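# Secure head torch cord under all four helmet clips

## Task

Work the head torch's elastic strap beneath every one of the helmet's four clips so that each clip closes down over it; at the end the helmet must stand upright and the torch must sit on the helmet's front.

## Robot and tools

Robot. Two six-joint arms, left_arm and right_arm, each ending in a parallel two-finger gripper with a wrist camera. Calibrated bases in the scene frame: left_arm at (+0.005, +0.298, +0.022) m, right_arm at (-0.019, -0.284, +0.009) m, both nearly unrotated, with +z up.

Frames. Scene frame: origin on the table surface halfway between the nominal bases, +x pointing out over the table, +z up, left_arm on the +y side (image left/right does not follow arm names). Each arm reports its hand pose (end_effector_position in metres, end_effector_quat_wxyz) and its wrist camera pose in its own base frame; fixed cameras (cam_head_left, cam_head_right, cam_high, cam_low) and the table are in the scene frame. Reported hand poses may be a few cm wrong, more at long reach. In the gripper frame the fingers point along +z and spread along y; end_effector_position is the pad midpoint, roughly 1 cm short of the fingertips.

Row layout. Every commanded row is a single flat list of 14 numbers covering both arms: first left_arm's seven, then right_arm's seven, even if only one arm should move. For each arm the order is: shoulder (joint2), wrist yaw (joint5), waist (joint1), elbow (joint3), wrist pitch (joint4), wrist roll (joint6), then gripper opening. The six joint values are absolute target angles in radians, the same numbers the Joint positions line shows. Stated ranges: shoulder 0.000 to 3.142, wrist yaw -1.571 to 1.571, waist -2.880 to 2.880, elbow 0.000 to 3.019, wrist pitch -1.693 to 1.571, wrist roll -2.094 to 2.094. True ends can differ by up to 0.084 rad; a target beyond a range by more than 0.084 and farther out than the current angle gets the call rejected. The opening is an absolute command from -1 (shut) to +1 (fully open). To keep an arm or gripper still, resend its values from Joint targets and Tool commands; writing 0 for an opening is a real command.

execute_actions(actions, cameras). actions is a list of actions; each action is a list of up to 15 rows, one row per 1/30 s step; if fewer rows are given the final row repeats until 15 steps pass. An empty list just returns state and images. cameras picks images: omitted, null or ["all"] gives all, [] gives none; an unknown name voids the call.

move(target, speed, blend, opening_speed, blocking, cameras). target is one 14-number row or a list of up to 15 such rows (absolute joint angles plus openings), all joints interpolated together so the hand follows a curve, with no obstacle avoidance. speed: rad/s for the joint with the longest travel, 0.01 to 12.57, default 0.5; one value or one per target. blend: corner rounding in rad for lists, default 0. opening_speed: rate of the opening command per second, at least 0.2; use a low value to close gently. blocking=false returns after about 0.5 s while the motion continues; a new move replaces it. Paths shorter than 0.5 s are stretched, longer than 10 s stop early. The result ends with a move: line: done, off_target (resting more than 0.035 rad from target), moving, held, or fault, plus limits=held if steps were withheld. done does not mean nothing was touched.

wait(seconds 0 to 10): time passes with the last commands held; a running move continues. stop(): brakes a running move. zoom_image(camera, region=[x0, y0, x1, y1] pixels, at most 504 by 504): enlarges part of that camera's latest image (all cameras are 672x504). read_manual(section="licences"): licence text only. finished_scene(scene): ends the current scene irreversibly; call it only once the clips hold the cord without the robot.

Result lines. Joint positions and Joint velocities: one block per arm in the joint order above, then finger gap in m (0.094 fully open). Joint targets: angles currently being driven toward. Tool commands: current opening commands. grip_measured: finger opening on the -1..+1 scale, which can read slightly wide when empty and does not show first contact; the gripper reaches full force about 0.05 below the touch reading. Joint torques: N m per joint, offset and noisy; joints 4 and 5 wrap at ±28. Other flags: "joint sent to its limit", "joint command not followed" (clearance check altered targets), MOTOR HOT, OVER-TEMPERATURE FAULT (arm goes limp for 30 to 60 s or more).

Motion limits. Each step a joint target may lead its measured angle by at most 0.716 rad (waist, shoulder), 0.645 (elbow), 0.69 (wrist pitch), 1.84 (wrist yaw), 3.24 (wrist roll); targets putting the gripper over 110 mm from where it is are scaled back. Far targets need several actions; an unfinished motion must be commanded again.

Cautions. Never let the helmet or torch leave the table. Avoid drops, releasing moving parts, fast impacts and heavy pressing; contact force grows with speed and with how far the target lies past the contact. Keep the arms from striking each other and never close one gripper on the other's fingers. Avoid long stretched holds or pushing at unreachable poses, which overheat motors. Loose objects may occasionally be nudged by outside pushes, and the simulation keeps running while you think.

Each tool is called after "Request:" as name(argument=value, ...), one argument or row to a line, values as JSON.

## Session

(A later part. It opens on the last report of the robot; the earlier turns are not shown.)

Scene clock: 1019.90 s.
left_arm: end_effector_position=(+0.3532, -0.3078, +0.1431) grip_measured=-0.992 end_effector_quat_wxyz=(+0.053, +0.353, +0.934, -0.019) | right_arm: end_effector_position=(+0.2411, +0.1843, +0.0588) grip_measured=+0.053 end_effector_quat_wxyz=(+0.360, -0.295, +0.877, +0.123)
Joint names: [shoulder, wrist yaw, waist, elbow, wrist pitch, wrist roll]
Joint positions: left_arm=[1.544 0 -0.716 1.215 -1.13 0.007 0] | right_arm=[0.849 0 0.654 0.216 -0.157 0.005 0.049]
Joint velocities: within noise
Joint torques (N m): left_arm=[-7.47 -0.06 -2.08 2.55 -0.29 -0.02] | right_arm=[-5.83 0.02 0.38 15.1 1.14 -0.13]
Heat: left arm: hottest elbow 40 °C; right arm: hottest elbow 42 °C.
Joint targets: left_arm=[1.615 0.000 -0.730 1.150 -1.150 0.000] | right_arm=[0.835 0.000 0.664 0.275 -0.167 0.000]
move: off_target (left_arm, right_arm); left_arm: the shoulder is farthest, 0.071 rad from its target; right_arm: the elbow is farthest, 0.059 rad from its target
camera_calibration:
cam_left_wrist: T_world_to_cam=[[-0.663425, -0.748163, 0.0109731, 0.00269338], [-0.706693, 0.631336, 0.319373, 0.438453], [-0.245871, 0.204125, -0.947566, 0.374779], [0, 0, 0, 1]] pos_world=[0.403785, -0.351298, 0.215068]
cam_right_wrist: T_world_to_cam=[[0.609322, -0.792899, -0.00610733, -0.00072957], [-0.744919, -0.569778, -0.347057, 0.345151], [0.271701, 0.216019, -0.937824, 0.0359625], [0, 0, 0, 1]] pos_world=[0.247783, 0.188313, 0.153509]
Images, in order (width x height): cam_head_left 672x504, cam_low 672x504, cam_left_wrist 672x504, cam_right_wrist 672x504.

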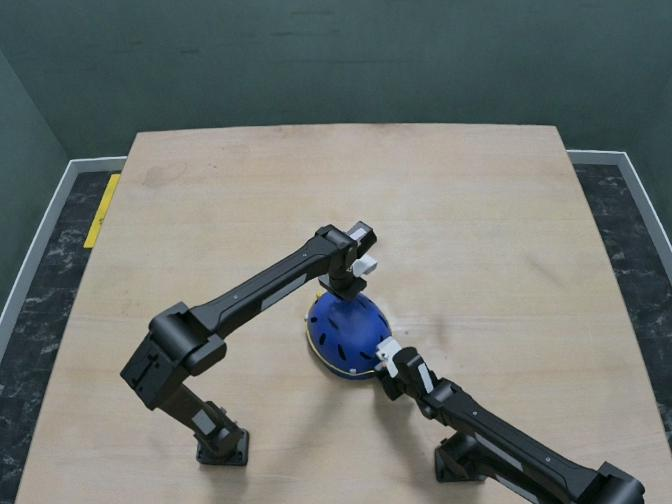

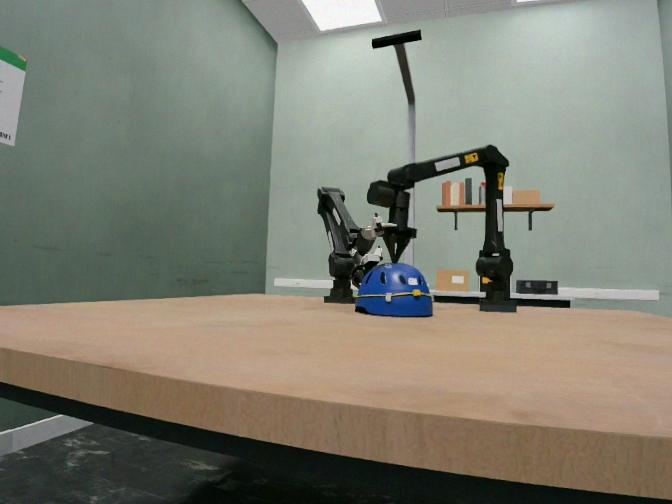

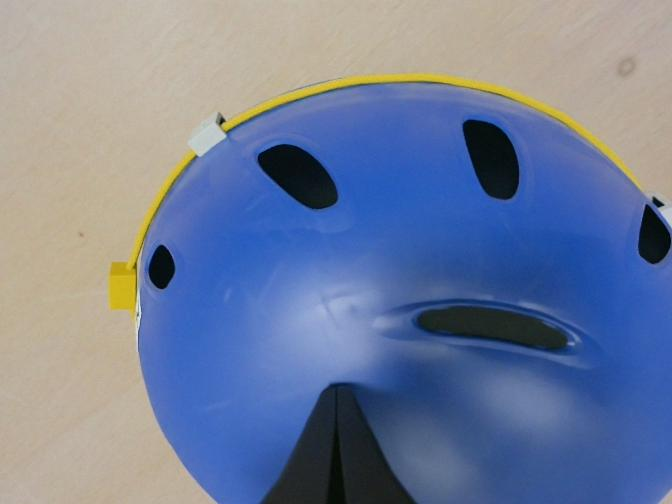

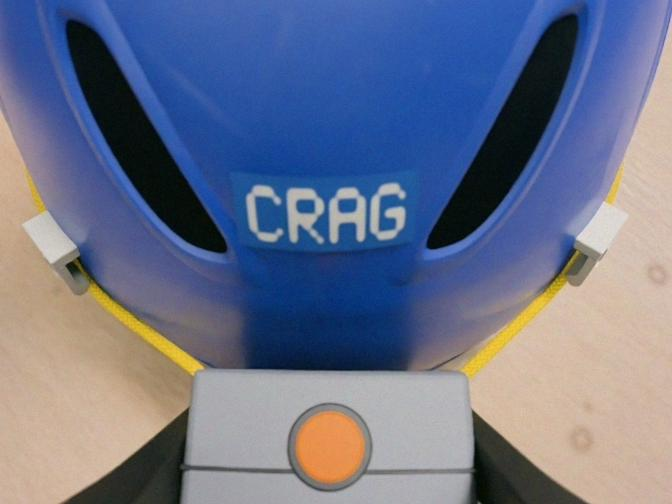

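Request:
move(
  target=[
    [1.615,0.0,-0.73,1.14,-1.15,0,-1,0.80,0,0.664,0.345,-0.25,0,-1],
    [1.615,0.0,-0.73,1.13,-1.15,0,-1,0.785,0,0.664,0.40,-0.317,0,-1],
  ],
  speed=[0.08,0.06],
  cameras=["cam_low","cam_left_wrist","cam_right_wrist"],
)

Request:
zoom_image(
  camera="cam_low",
  region=[340, 240, 450, 325],
)

Scene clock: 1026.90 s.
left_arm: end_effector_position=(+0.3494, -0.3044, +0.1424) grip_measured=-0.992 end_effector_quat_wxyz=(+0.051, +0.353, +0.934, -0.019) | right_arm: end_effector_position=(+0.2444, +0.1881, +0.0819) grip_measured=+0.052 end_effector_quat_wxyz=(+0.339, -0.299, +0.884, +0.117)
Joint names: [shoulder, wrist yaw, waist, elbow, wrist pitch, wrist roll]
Joint positions: left_arm=[1.534 0 -0.716 1.201 -1.13 0.006 0] | right_arm=[0.814 -0.002 0.656 0.3 -0.323 0.005 0.049]
Joint velocities: within noise
Joint torques (N m): left_arm=[-6.18 -0.06 -2.14 2.13 -0.29 -0.01] | right_arm=[-6.77 0.11 0.5 19.36 1.7 -0.13]
Heat: left arm: hottest elbow 39 °C; right arm: hottest elbow 44 °C.
Joint targets: left_arm=[1.615 0.000 -0.730 1.130 -1.150 0.000] | right_arm=[0.785 0.000 0.664 0.400 -0.317 0.000]
move: off_target (left_arm, right_arm); left_arm: the shoulder is farthest, 0.081 rad from its target; right_arm: the elbow is farthest, 0.100 rad from its target
camera_calibration:
cam_left_wrist: T_world_to_cam=[[-0.66308, -0.748469, 0.010925, 0.00240152], [-0.706143, 0.630293, 0.322634, 0.432994], [-0.248368, 0.206218, -0.946461, 0.373803], [0, 0, 0, 1]] pos_world=[0.400189, -0.348201, 0.214065]
cam_right_wrist: T_world_to_cam=[[0.612137, -0.790723, -0.00671442, -0.000674475], [-0.754901, -0.581836, -0.30264, 0.358885], [0.235398, 0.190326, -0.953081, 0.0709305], [0, 0, 0, 1]] pos_world=[0.254639, 0.194779, 0.176211]
Images, in order (width x height): cam_low 672x504, cam_left_wrist 672x504, cam_right_wrist 672x504.

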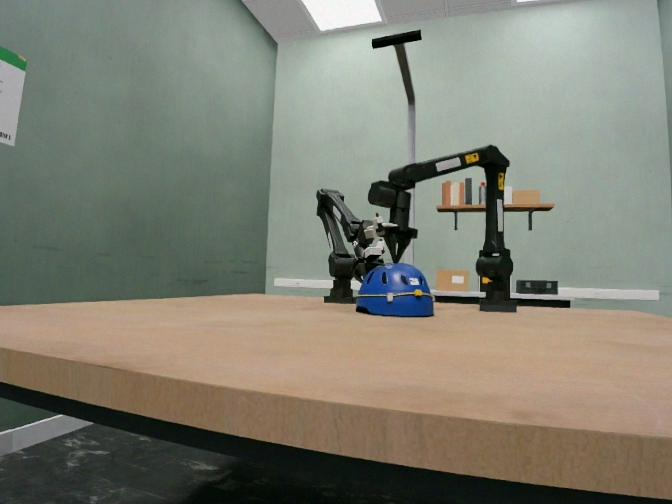

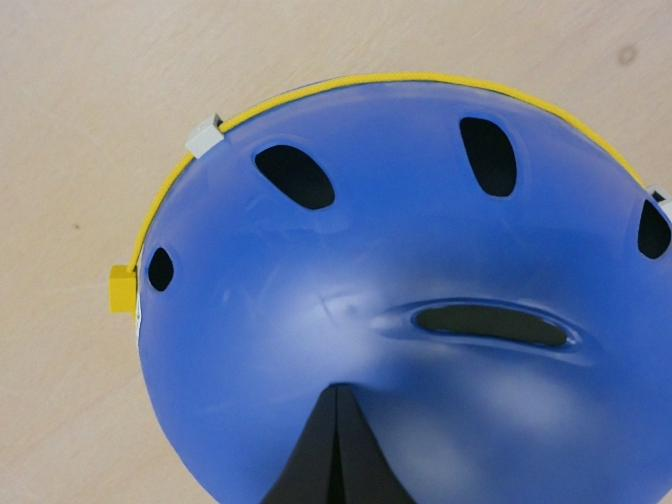

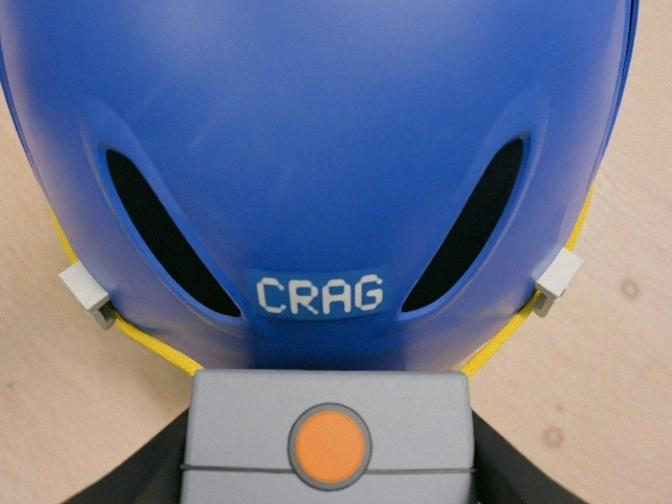

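Scaled by 4.582.

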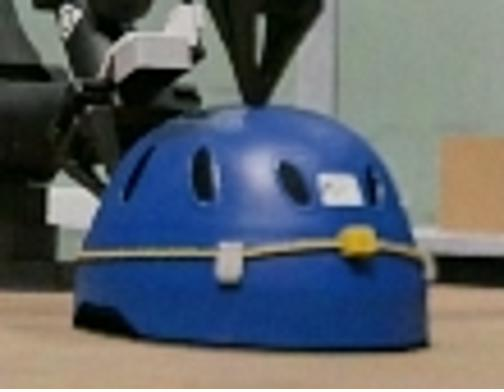

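Request:
zoom_image(
  camera="cam_right_wrist",
  region=[40, 220, 180, 380],
)

Request:
zoom_image(
  camera="cam_right_wrist",
  region=[480, 220, 620, 380],
)

Scaled by 3.150.

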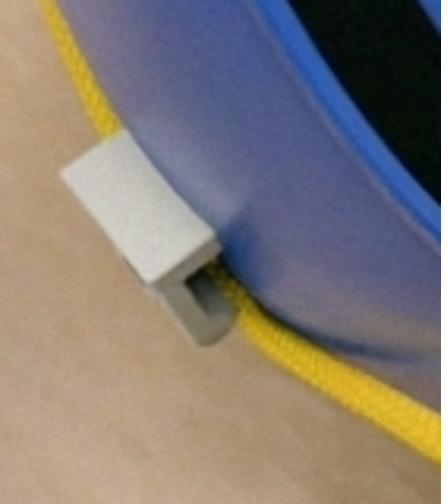

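Scaled by 3.150.

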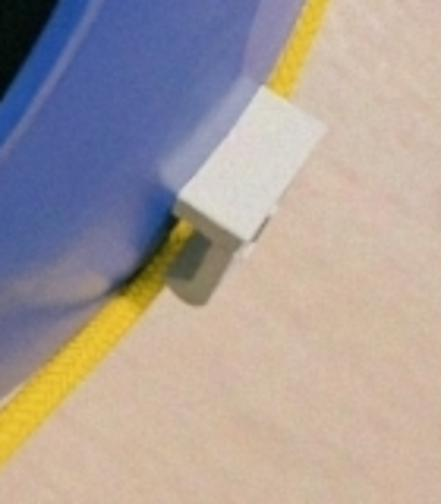

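Request:
zoom_image(
  camera="cam_low",
  region=[345, 280, 385, 320],
)

Request:
zoom_image(
  camera="cam_left_wrist",
  region=[560, 120, 672, 280],
)

Scaled by 12.600.

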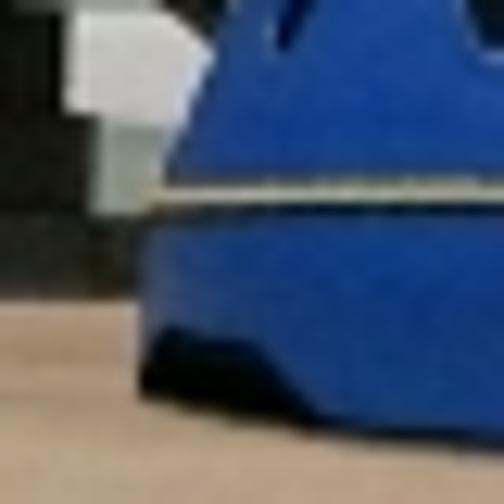

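Scaled by 3.150.

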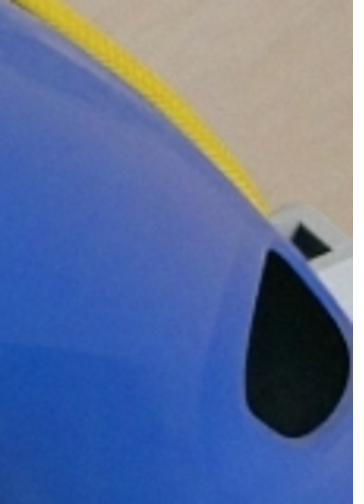

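Request:
zoom_image(
  camera="cam_left_wrist",
  region=[160, 90, 280, 180],
)

Request:
zoom_image(
  camera="cam_left_wrist",
  region=[630, 170, 672, 220],
)

Scaled by 4.200.

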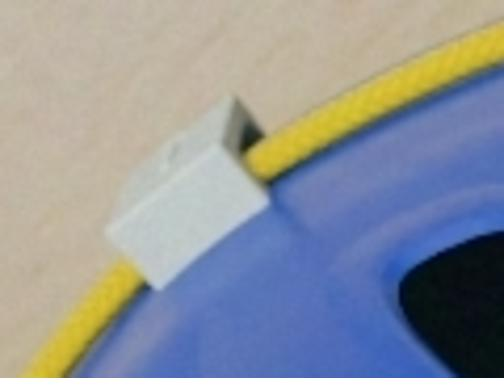

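Scaled by 10.080.

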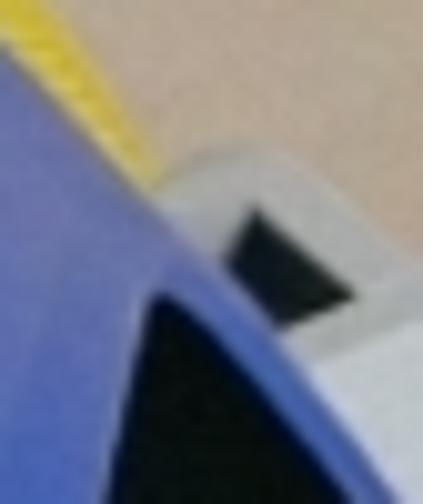

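Request:
move(
  target=[
    [1.615,0.0,-0.73,1.10,-1.15,0,-1,0.77,0,0.664,0.45,-0.345,0,-1],
  ],
  speed=[0.06],
  cameras=["cam_low","cam_left_wrist","cam_right_wrist"],
)

Request:
zoom_image(
  camera="cam_left_wrist",
  region=[590, 120, 672, 240],
)

Request:
zoom_image(
  camera="cam_right_wrist",
  region=[40, 240, 180, 380],
)

Scene clock: 1055.97 s.
left_arm: end_effector_position=(+0.3437, -0.2997, +0.1394) grip_measured=-0.992 end_effector_quat_wxyz=(+0.047, +0.353, +0.934, -0.017) | right_arm: end_effector_position=(+0.2446, +0.1896, +0.0885) grip_measured=+0.052 end_effector_quat_wxyz=(+0.333, -0.302, +0.886, +0.117)
Joint names: [shoulder, wrist yaw, waist, elbow, wrist pitch, wrist roll]
Joint positions: left_arm=[1.523 0 -0.716 1.182 -1.13 0.006 0] | right_arm=[0.808 -0.005 0.658 0.323 -0.365 0.003 0.049]
Joint velocities: within noise
Joint torques (N m): left_arm=[-4.25 -0.06 -1.85 1.22 -0.38 -0.02] | right_arm=[-8.35 0.26 0.32 21.55 2.44 -0.11]
Heat: left arm: hottest elbow 37 °C; right arm: hottest elbow 50 °C.
Joint targets: left_arm=[1.615 0.000 -0.730 1.100 -1.150 0.000] | right_arm=[0.770 0.000 0.664 0.450 -0.345 0.000]
move: off_target (left_arm, right_arm); left_arm: the shoulder is farthest, 0.092 rad from its target; right_arm: the elbow is farthest, 0.127 rad from its target
camera_calibration:
cam_left_wrist: T_world_to_cam=[[-0.66332, -0.748254, 0.0111146, 0.00234837], [-0.703605, 0.628659, 0.331252, 0.424278], [-0.254848, 0.211906, -0.943477, 0.372055], [0, 0, 0, 1]] pos_world=[0.394899, -0.34381, 0.210456]
cam_right_wrist: T_world_to_cam=[[0.616047, -0.787668, -0.00808669, -0.000976673], [-0.754954, -0.587469, -0.29142, 0.362068], [0.224791, 0.185633, -0.956561, 0.0806072], [0, 0, 0, 1]] pos_world=[0.255827, 0.196971, 0.182612]
Images, in order (width x height): cam_low 672x504, cam_left_wrist 672x504, cam_right_wrist 672x504.

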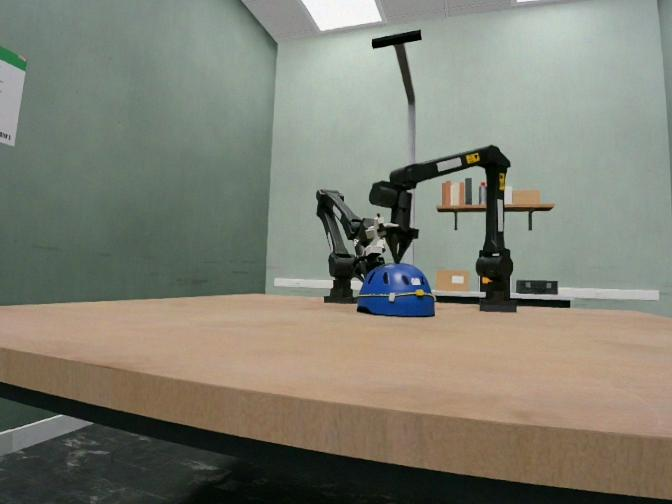

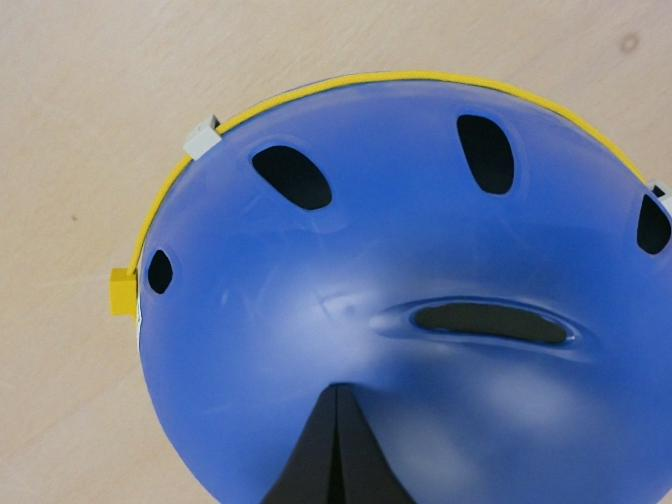

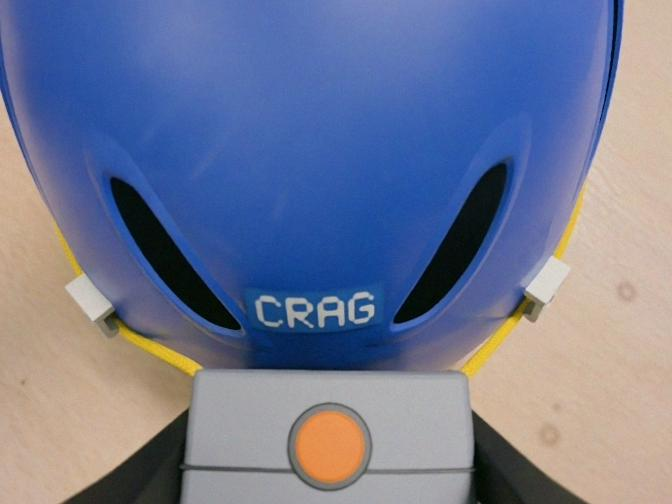

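Scaled by 4.200.

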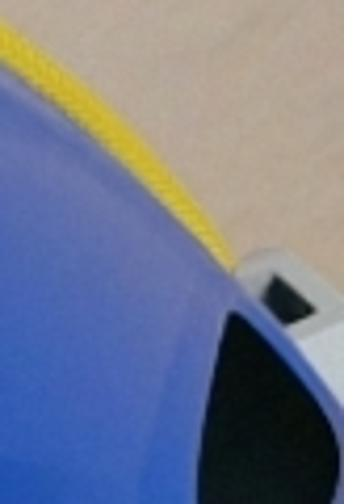

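Scaled by 3.600.

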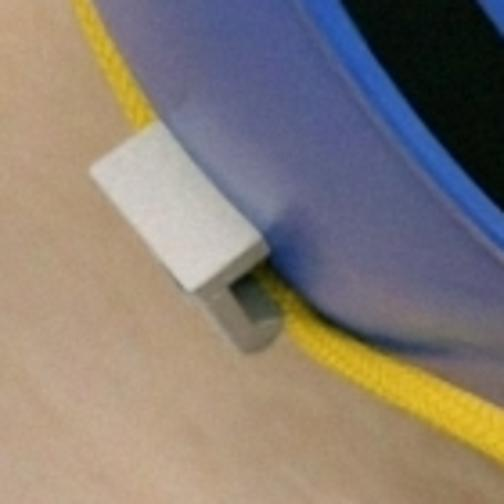

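Request:
move(
  target=[
    [1.60,0.0,-0.73,1.13,-1.15,0,-1,0.835,0,0.664,0.275,-0.167,0,-1],
    [1.598,0.0,-0.73,1.38,-1.267,0,-1,0.835,0,0.664,0.275,-0.167,0,-1],
    [1.635,0.0,-0.73,1.30,-1.19,0,-1,0.835,0,0.664,0.275,-0.167,0,-1],
    [1.635,0.0,-0.73,1.20,-1.15,0,-1,0.835,0,0.664,0.275,-0.167,0,-1],
  ],
  speed=[0.15,0.15,0.1,0.07],
  cameras=["cam_low","cam_left_wrist","cam_right_wrist"],
)

Scene clock: 1076.03 s.
left_arm: end_effector_position=(+0.3610, -0.3170, +0.1394) grip_measured=-0.992 end_effector_quat_wxyz=(+0.046, +0.354, +0.934, -0.018) | right_arm: end_effector_position=(+0.2500, +0.1937, +0.0788) grip_measured=+0.052 end_effector_quat_wxyz=(+0.370, -0.298, +0.871, +0.128)
Joint names: [shoulder, wrist yaw, waist, elbow, wrist pitch, wrist roll]
Joint positions: left_arm=[1.585 0.001 -0.719 1.254 -1.142 0.006 0] | right_arm=[0.837 -0.003 0.659 0.262 -0.191 0.001 0.049]
Joint velocities: within noise
Joint torques (N m): left_arm=[-9.64 -0.14 -2.08 3.26 0.16 -0.04] | right_arm=[-4.31 0.2 -0.21 11.48 2.66 -0.11]
Heat: left arm: hottest elbow 36 °C; right arm: hottest elbow 54 °C.
Joint targets: left_arm=[1.635 0.000 -0.730 1.200 -1.150 0.000] | right_arm=[0.835 0.000 0.664 0.275 -0.167 0.000]
move: off_target (left_arm); left_arm: the elbow is farthest, 0.054 rad from its target
camera_calibration:
cam_left_wrist: T_world_to_cam=[[-0.665381, -0.746403, 0.0122789, 0.00200303], [-0.701216, 0.630572, 0.332678, 0.446898], [-0.256054, 0.212747, -0.942961, 0.38077], [0, 0, 0, 1]] pos_world=[0.412203, -0.361314, 0.210354]
cam_right_wrist: T_world_to_cam=[[0.617358, -0.786663, -0.00545424, -0.00189708], [-0.732259, -0.572101, -0.369454, 0.363213], [0.287516, 0.232079, -0.929233, 0.0425398], [0, 0, 0, 1]] pos_world=[0.254906, 0.196429, 0.17371]
Images, in order (width x height): cam_low 672x504, cam_left_wrist 672x504, cam_right_wrist 672x504.

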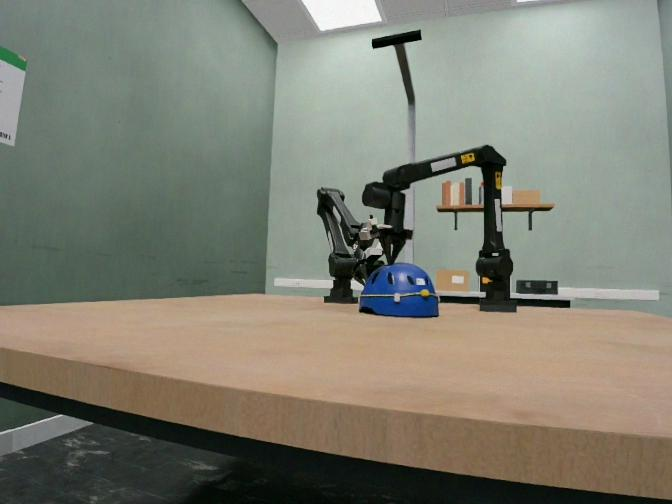

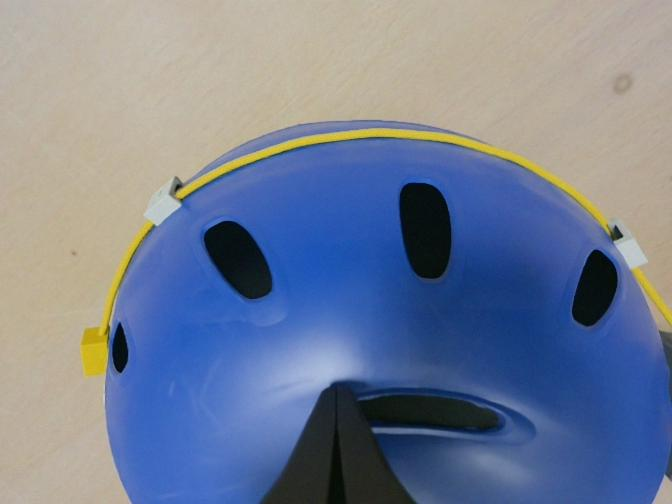

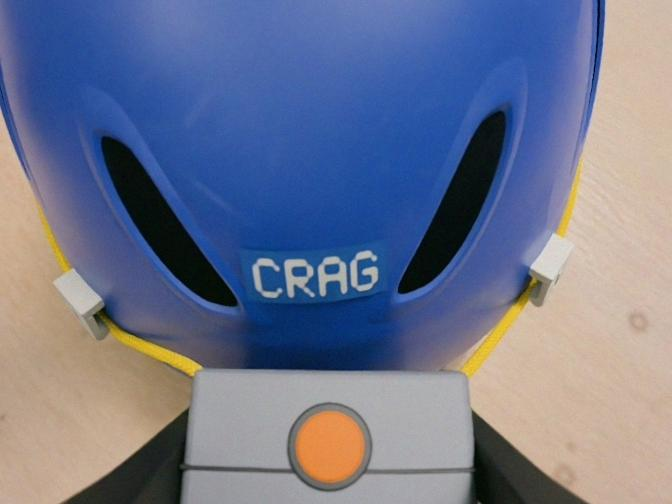

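Request:
move(
  target=[
    [1.635,0.0,-0.73,1.15,-1.13,0,-1,0.79,0,0.664,0.38,-0.30,0,-1],
    [1.635,0.0,-0.73,1.15,-1.13,0,-1,0.765,0,0.664,0.50,-0.36,0,-1],
  ],
  speed=[0.08,0.06],
  cameras=["cam_low","cam_left_wrist","cam_right_wrist"],
)

Request:
zoom_image(
  camera="cam_left_wrist",
  region=[580, 180, 672, 330],
)

Request:
zoom_image(
  camera="cam_right_wrist",
  region=[40, 240, 180, 380],
)

Scene clock: 1086.33 s.
left_arm: end_effector_position=(+0.3537, -0.3126, +0.1413) grip_measured=-0.992 end_effector_quat_wxyz=(+0.056, +0.356, +0.933, -0.020) | right_arm: end_effector_position=(+0.2499, +0.1946, +0.1005) grip_measured=+0.052 end_effector_quat_wxyz=(+0.336, -0.303, +0.884, +0.118)
Joint names: [shoulder, wrist yaw, waist, elbow, wrist pitch, wrist roll]
Joint positions: left_arm=[1.55 -0.002 -0.724 1.217 -1.118 0.006 0] | right_arm=[0.809 -0.007 0.659 0.355 -0.388 0 0.049]
Joint velocities: within noise
Joint torques (N m): left_arm=[-5.48 0.03 -1.38 2.52 0.29 -0.06] | right_arm=[-8.76 0.34 -0.03 23.53 2.71 -0.05]
Heat: left arm: hottest elbow 36 °C; right arm: hottest elbow 55 °C.
Joint targets: left_arm=[1.635 0.000 -0.730 1.150 -1.130 0.000] | right_arm=[0.765 0.000 0.664 0.500 -0.360 0.000]
move: off_target (left_arm, right_arm); left_arm: the shoulder is farthest, 0.085 rad from its target; right_arm: the elbow is farthest, 0.145 rad from its target
camera_calibration:
cam_left_wrist: T_world_to_cam=[[-0.668699, -0.743483, 0.00863383, 0.00297997], [-0.704374, 0.637157, 0.31287, 0.444431], [-0.238114, 0.203134, -0.949757, 0.371412], [0, 0, 0, 1]] pos_world=[0.403477, -0.356403, 0.213677]
cam_right_wrist: T_world_to_cam=[[0.619643, -0.784846, -0.00768496, -0.00167306], [-0.750471, -0.58958, -0.298644, 0.372473], [0.229859, 0.19082, -0.954334, 0.087587], [0, 0, 0, 1]] pos_world=[0.260434, 0.201576, 0.194811]
Images, in order (width x height): cam_low 672x504, cam_left_wrist 672x504, cam_right_wrist 672x504.

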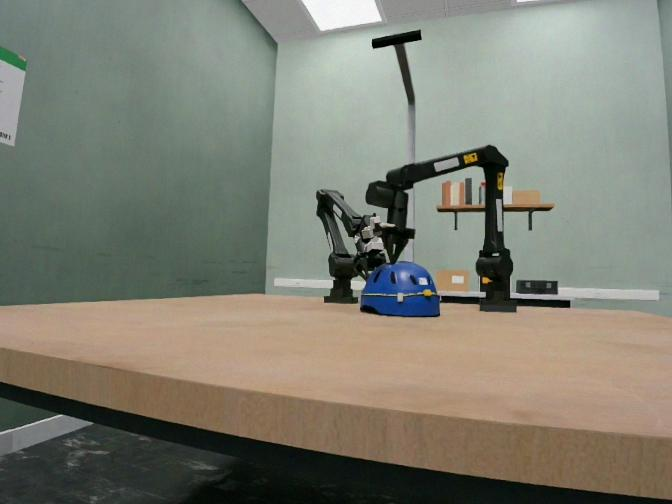

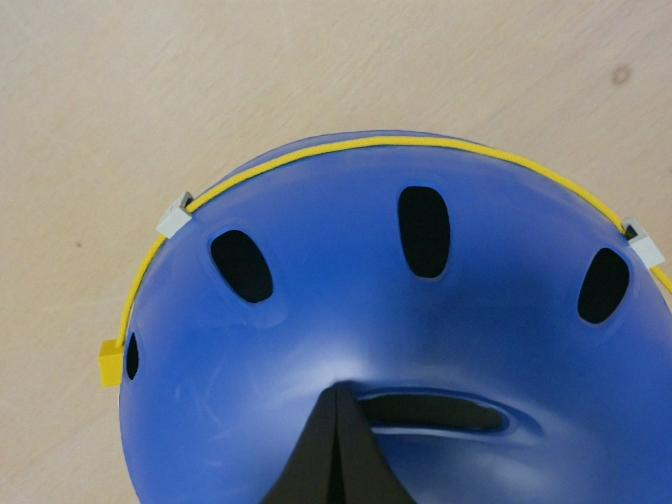

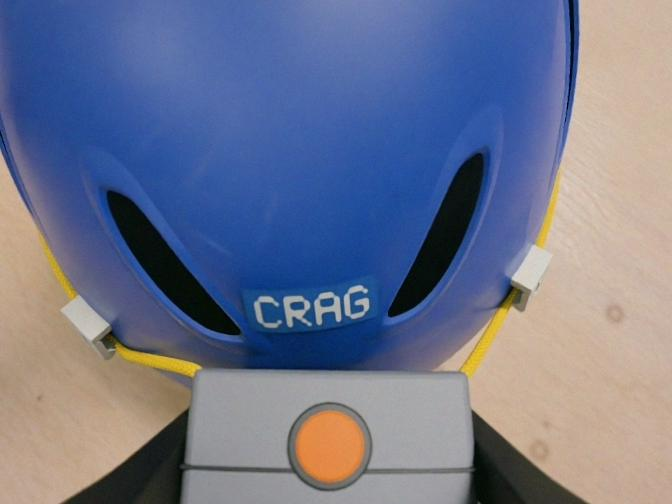

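Scaled by 3.360.

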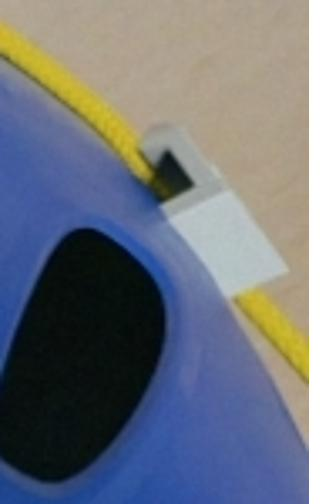

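Scaled by 3.600.

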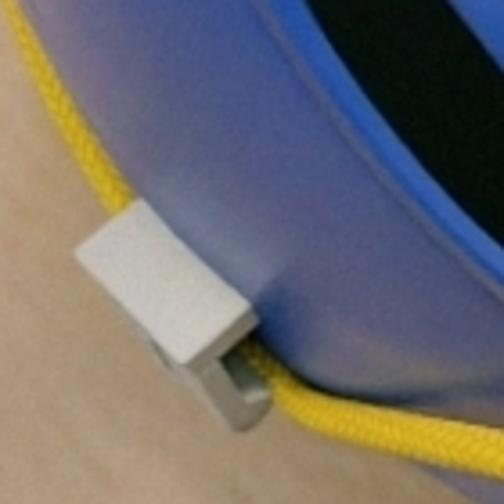

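Request:
zoom_image(
  camera="cam_low",
  region=[345, 250, 455, 325],
)

Request:
zoom_image(
  camera="cam_right_wrist",
  region=[460, 200, 600, 340],
)

Scaled by 4.582.

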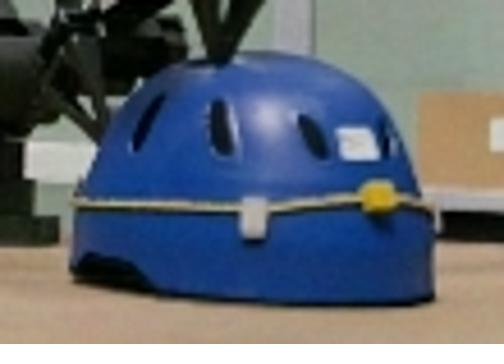

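Scaled by 3.600.

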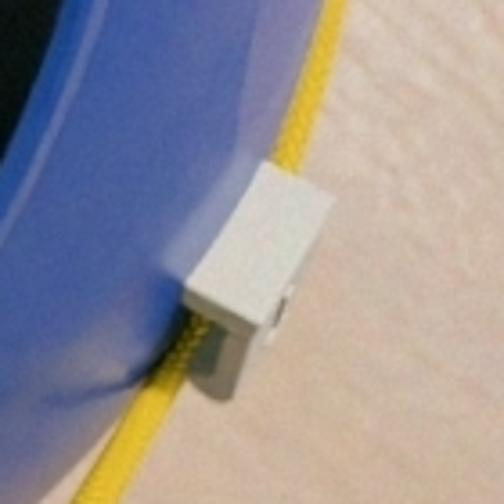

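Request:
move(
  target=[
    [1.635,0.0,-0.73,1.12,-1.11,0,-1,0.755,0,0.60,0.51,-0.36,0,-1],
  ],
  speed=[0.06],
  cameras=["cam_low","cam_left_wrist","cam_right_wrist"],
)

Request:
zoom_image(
  camera="cam_left_wrist",
  region=[580, 180, 672, 330],
)

Request:
zoom_image(
  camera="cam_right_wrist",
  region=[30, 240, 170, 380],
)

Scene clock: 1099.37 s.
left_arm: end_effector_position=(+0.3527, -0.3124, +0.1375) grip_measured=-0.992 end_effector_quat_wxyz=(+0.063, +0.356, +0.932, -0.022) | right_arm: end_effector_position=(+0.2627, +0.1898, +0.1164) grip_measured=+0.052 end_effector_quat_wxyz=(+0.354, -0.287, +0.882, +0.118)
Joint names: [shoulder, wrist yaw, waist, elbow, wrist pitch, wrist roll]
Joint positions: left_arm=[1.543 -0.003 -0.725 1.196 -1.091 0.005 0] | right_arm=[0.793 -0.012 0.621 0.378 -0.392 -0.004 0.049]
Joint velocities: within noise
Joint torques (N m): left_arm=[-5.66 0.05 -0.79 1.52 0.01 -0.03] | right_arm=[-8.41 0.49 -2.2 22.65 3.02 -0.06]
Heat: left arm: hottest elbow 35 °C; right arm: hottest elbow 58 °C.
Joint targets: left_arm=[1.635 0.000 -0.730 1.120 -1.110 0.000] | right_arm=[0.755 0.000 0.600 0.510 -0.360 0.000]
move: off_target (left_arm, right_arm); left_arm: the shoulder is farthest, 0.092 rad from its target; right_arm: the elbow is farthest, 0.132 rad from its target
camera_calibration:
cam_left_wrist: T_world_to_cam=[[-0.669061, -0.743162, 0.00824929, 0.00280907], [-0.707517, 0.64029, 0.29908, 0.448725], [-0.227547, 0.194266, -0.954192, 0.361686], [0, 0, 0, 1]] pos_world=[0.401661, -0.35549, 0.21089]
cam_right_wrist: T_world_to_cam=[[0.594566, -0.804009, -0.00780034, -0.00302006], [-0.759952, -0.558764, -0.332047, 0.384593], [0.262611, 0.203352, -0.94323, 0.0883455], [0, 0, 0, 1]] pos_world=[0.270867, 0.194503, 0.21101]
Images, in order (width x height): cam_low 672x504, cam_left_wrist 672x504, cam_right_wrist 672x504.

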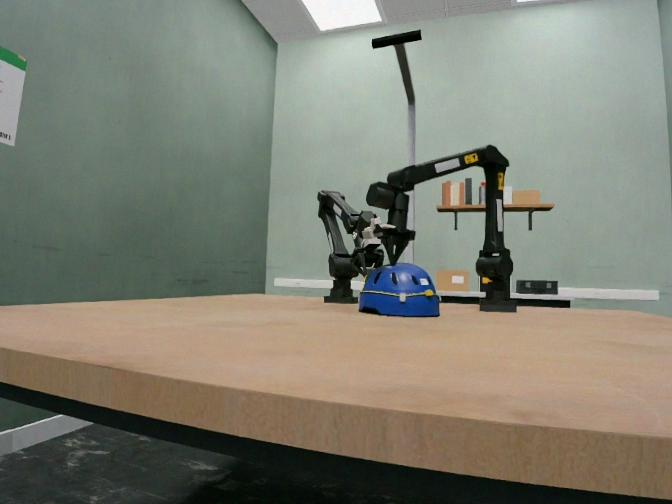

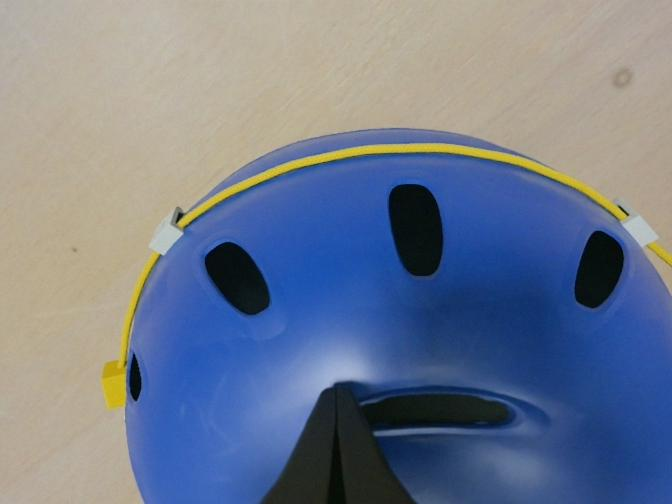

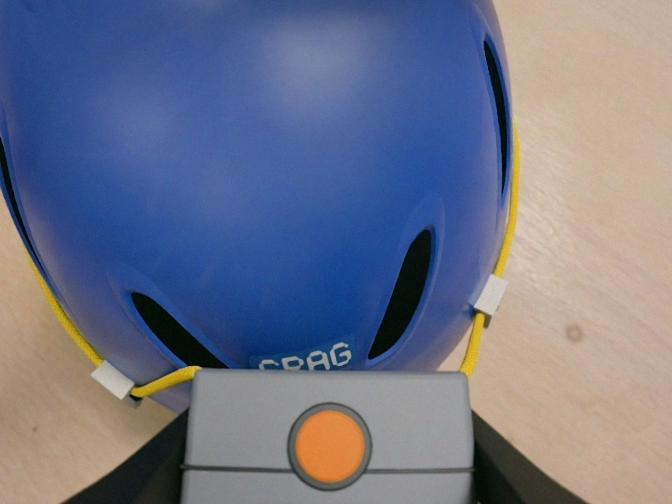

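Scaled by 3.360.

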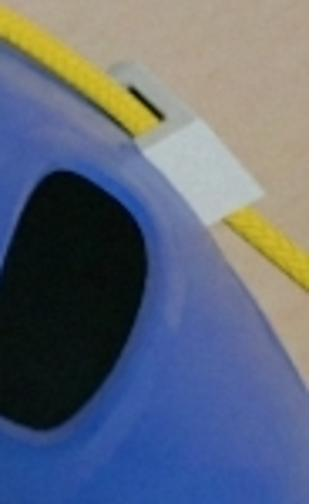

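Scaled by 3.600.

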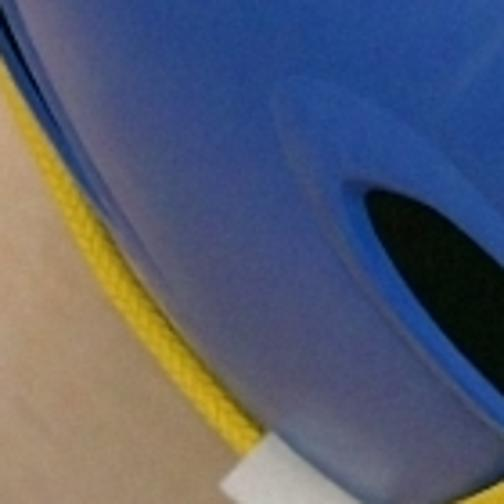

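Request:
zoom_image(
  camera="cam_right_wrist",
  region=[80, 330, 200, 430],
)

Request:
zoom_image(
  camera="cam_right_wrist",
  region=[440, 250, 540, 380],
)

Request:
zoom_image(
  camera="cam_low",
  region=[345, 250, 455, 325],
)

Scaled by 4.200.

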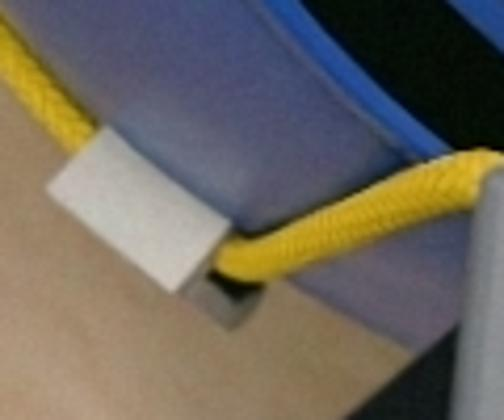

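Scaled by 3.877.

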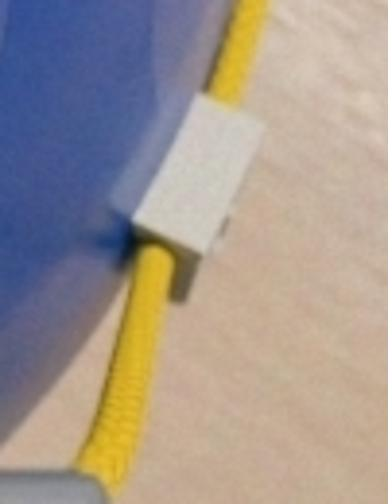

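Scaled by 4.582.

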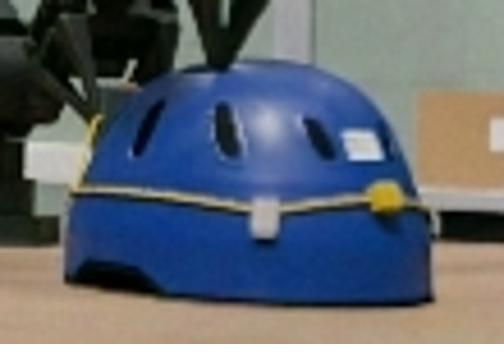

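Request:
move(
  target=[
    [1.635,0.0,-0.73,1.16,-1.12,0,-1,0.800,0,0.64,0.37,-0.30,0,-1],
    [1.625,0.0,-0.73,1.18,-1.13,0,-1,0.865,0,0.65,0.215,-0.136,0,-1],
  ],
  speed=[0.15,0.12],
  cameras=["cam_low","cam_left_wrist","cam_right_wrist"],
)

Request:
zoom_image(
  camera="cam_low",
  region=[345, 250, 455, 325],
)

Scene clock: 1111.73 s.
left_arm: end_effector_position=(+0.3531, -0.3104, +0.1391) grip_measured=-0.992 end_effector_quat_wxyz=(+0.060, +0.355, +0.933, -0.019) | right_arm: end_effector_position=(+0.2475, +0.1851, +0.0640) grip_measured=+0.052 end_effector_quat_wxyz=(+0.366, -0.293, +0.875, +0.123)
Joint names: [shoulder, wrist yaw, waist, elbow, wrist pitch, wrist roll]
Joint positions: left_arm=[1.543 -0.007 -0.723 1.201 -1.102 0.005 0] | right_arm=[0.855 -0.004 0.641 0.228 -0.151 -0.004 0.049]
Joint velocities: within noise
Joint torques (N m): left_arm=[-6.01 0.17 -1.32 6.22 -0.51 -0.01] | right_arm=[-3.43 0.24 -0.15 8.83 2.13 -0.02]
Heat: left arm: hottest elbow 35 °C; right arm: hottest elbow 60 °C.
Joint targets: left_arm=[1.625 0.000 -0.730 1.180 -1.130 0.000] | right_arm=[0.865 0.000 0.650 0.215 -0.136 0.000]
move: off_target (left_arm); left_arm: the shoulder is farthest, 0.082 rad from its target
camera_calibration:
cam_left_wrist: T_world_to_cam=[[-0.666914, -0.745123, 0.00417911, 0.00375903], [-0.708613, 0.635951, 0.305669, 0.445383], [-0.230419, 0.200894, -0.952129, 0.365648], [0, 0, 0, 1]] pos_world=[0.402364, -0.353897, 0.211988]
cam_right_wrist: T_world_to_cam=[[0.606988, -0.794708, -0.00195699, -0.00342082], [-0.742229, -0.566022, -0.35877, 0.351595], [0.28401, 0.219222, -0.933424, 0.035005], [0, 0, 0, 1]] pos_world=[0.253098, 0.188618, 0.158809]
Images, in order (width x height): cam_low 672x504, cam_left_wrist 672x504, cam_right_wrist 672x504.

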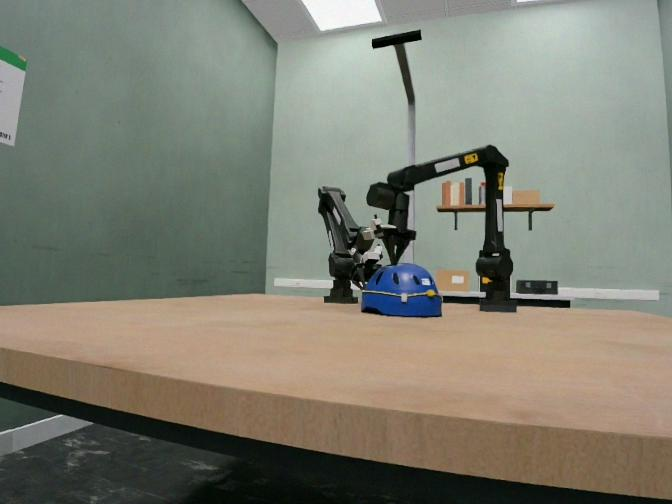

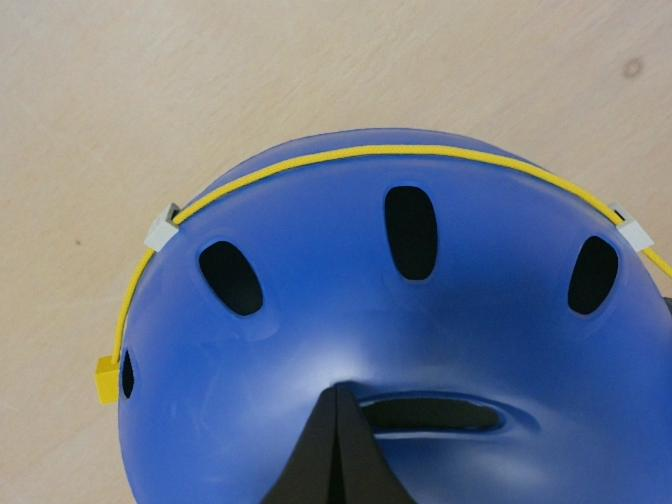

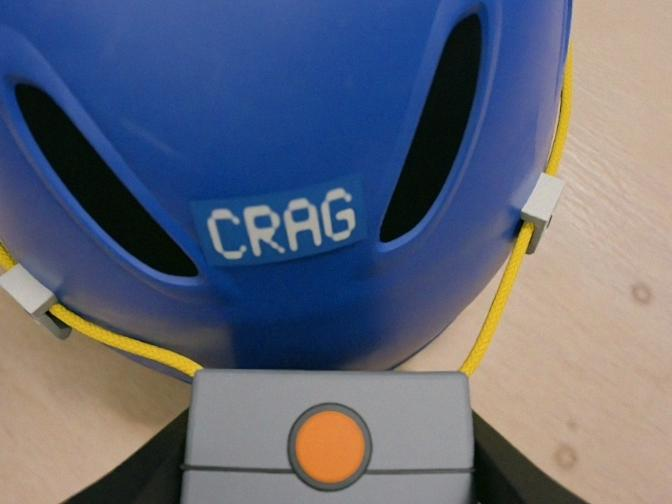

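Scaled by 4.582.

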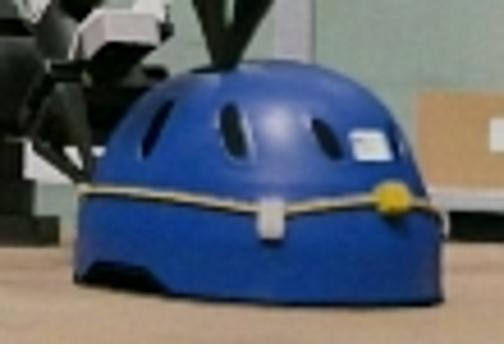

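Request:
move(
  target=[
    [1.625,0.0,-0.73,1.18,-1.13,0,-1,0.915,0,0.705,0.25,-0.105,0,-1],
  ],
  speed=[0.08],
  cameras=["cam_right_wrist"],
)

Scene clock: 1117.97 s.
left_arm: end_effector_position=(+0.3518, -0.3094, +0.1389) grip_measured=-0.992 end_effector_quat_wxyz=(+0.057, +0.355, +0.933, -0.018) | right_arm: end_effector_position=(+0.2396, +0.1964, +0.0543) grip_measured=+0.052 end_effector_quat_wxyz=(+0.354, -0.315, +0.872, +0.125)
Joint names: [shoulder, wrist yaw, waist, elbow, wrist pitch, wrist roll]
Joint positions: left_arm=[1.543 -0.006 -0.723 1.201 -1.109 0.005 0] | right_arm=[0.903 0.003 0.69 0.228 -0.126 -0.004 0.049]
Joint velocities: within noise
Joint torques (N m): left_arm=[-5.83 0.18 -0.5 5.89 -0.31 -0.03] | right_arm=[-3.49 -0.08 1.03 11.64 2.62 0.02]
Heat: left arm: hottest elbow 35 °C; right arm: hottest elbow 58 °C.
Joint targets: left_arm=[1.625 0.000 -0.730 1.180 -1.130 0.000] | right_arm=[0.915 0.000 0.705 0.250 -0.105 0.000]
move: off_target (left_arm); left_arm: the shoulder is farthest, 0.082 rad from its target
camera_calibration:
cam_right_wrist: T_world_to_cam=[[0.640948, -0.767577, 0.00327226, -0.00334505], [-0.722184, -0.604477, -0.336241, 0.350268], [0.260069, 0.21315, -0.94177, 0.0331544], [0, 0, 0, 1]] pos_world=[0.246479, 0.202095, 0.149009]
Images, in order (width x height): cam_right_wrist 672x504.

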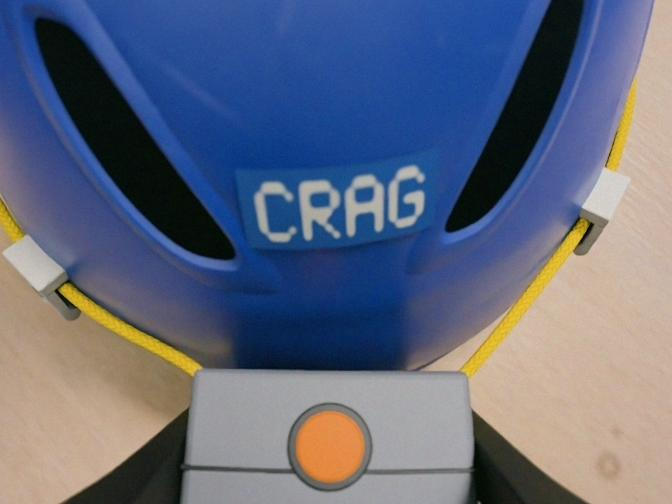

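Request:
move(
  target=[
    [1.625,0.0,-0.73,1.18,-1.13,0,-1,0.915,0,0.705,0.25,-0.105,0,0.2],
    [1.625,0.0,-0.73,1.18,-1.13,0,-1,0.915,0,0.705,0.25,-0.105,0,0.5],
    [1.625,0.0,-0.73,1.18,-1.13,0,-1,0.4555,0,0.705,0.255,-0.56,0,0.5],
  ],
  speed=[0.1,0.1,0.3],
  opening_speed=0.5,
  cameras=["cam_right_wrist","cam_low","cam_head_right"],
)

Scene clock: 1129.60 s.
left_arm: end_effector_position=(+0.3518, -0.3094, +0.1389) grip_measured=-0.992 end_effector_quat_wxyz=(+0.057, +0.355, +0.933, -0.018) | right_arm: end_effector_position=(+0.1990, +0.1648, +0.0968) grip_measured=+0.498 end_effector_quat_wxyz=(+0.359, -0.316, +0.869, +0.128)
Joint names: [shoulder, wrist yaw, waist, elbow, wrist pitch, wrist roll]
Joint positions: left_arm=[1.543 -0.006 -0.723 1.201 -1.109 0.005 0] | right_arm=[0.466 0.002 0.695 0.228 -0.551 -0.004 0.07]
Joint velocities: within noise
Joint torques (N m): left_arm=[-6.59 0.13 -1.44 5.91 -0.2 -0.01] | right_arm=[-2.02 -0.05 0.91 14.22 1.47 -0.01]
Heat: left arm: hottest elbow 36 °C; right arm: hottest elbow 56 °C.
Joint targets: left_arm=[1.625 0.000 -0.730 1.180 -1.130 0.000] | right_arm=[0.456 0.000 0.705 0.255 -0.560 0.000]
move: off_target (left_arm); left_arm: the shoulder is farthest, 0.082 rad from its target
camera_calibration:
cam_right_wrist: T_world_to_cam=[[0.645312, -0.763915, 0.00252748, -0.00306251], [-0.715384, -0.60547, -0.348756, 0.316152], [0.267951, 0.223249, -0.93721, 0.0867909], [0, 0, 0, 1]] pos_world=[0.204891, 0.169705, 0.191609]
Images, in order (width x height): cam_head_right 672x504, cam_low 672x504, cam_right_wrist 672x504.

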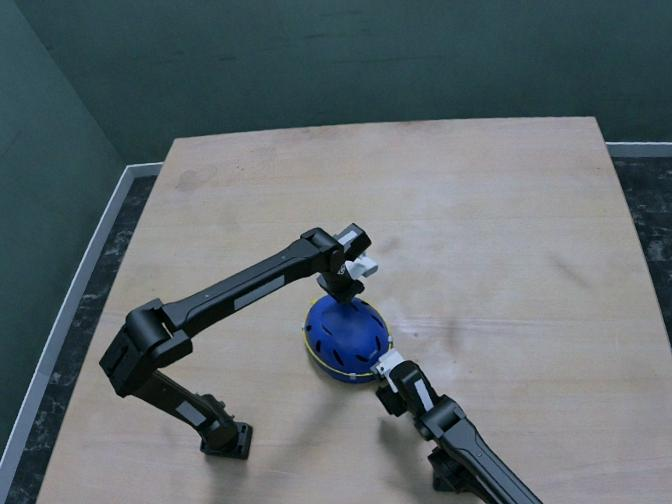

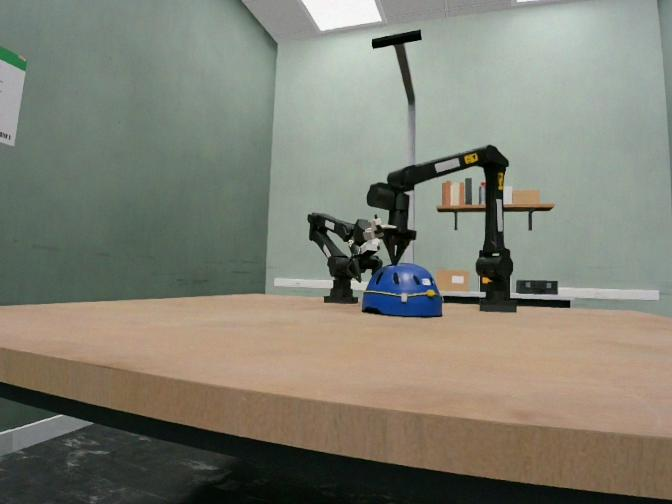

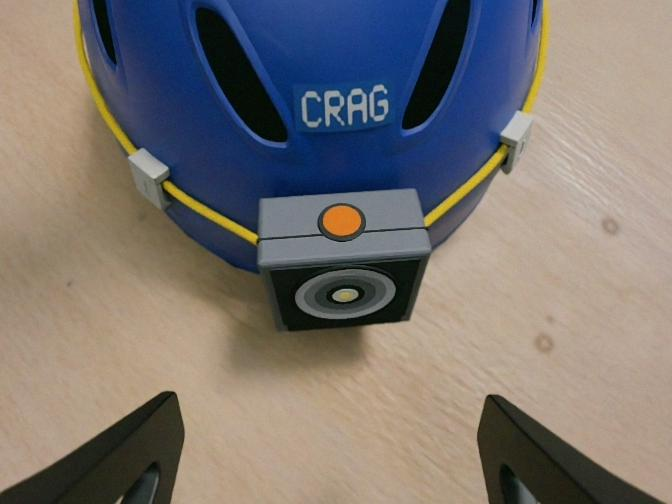

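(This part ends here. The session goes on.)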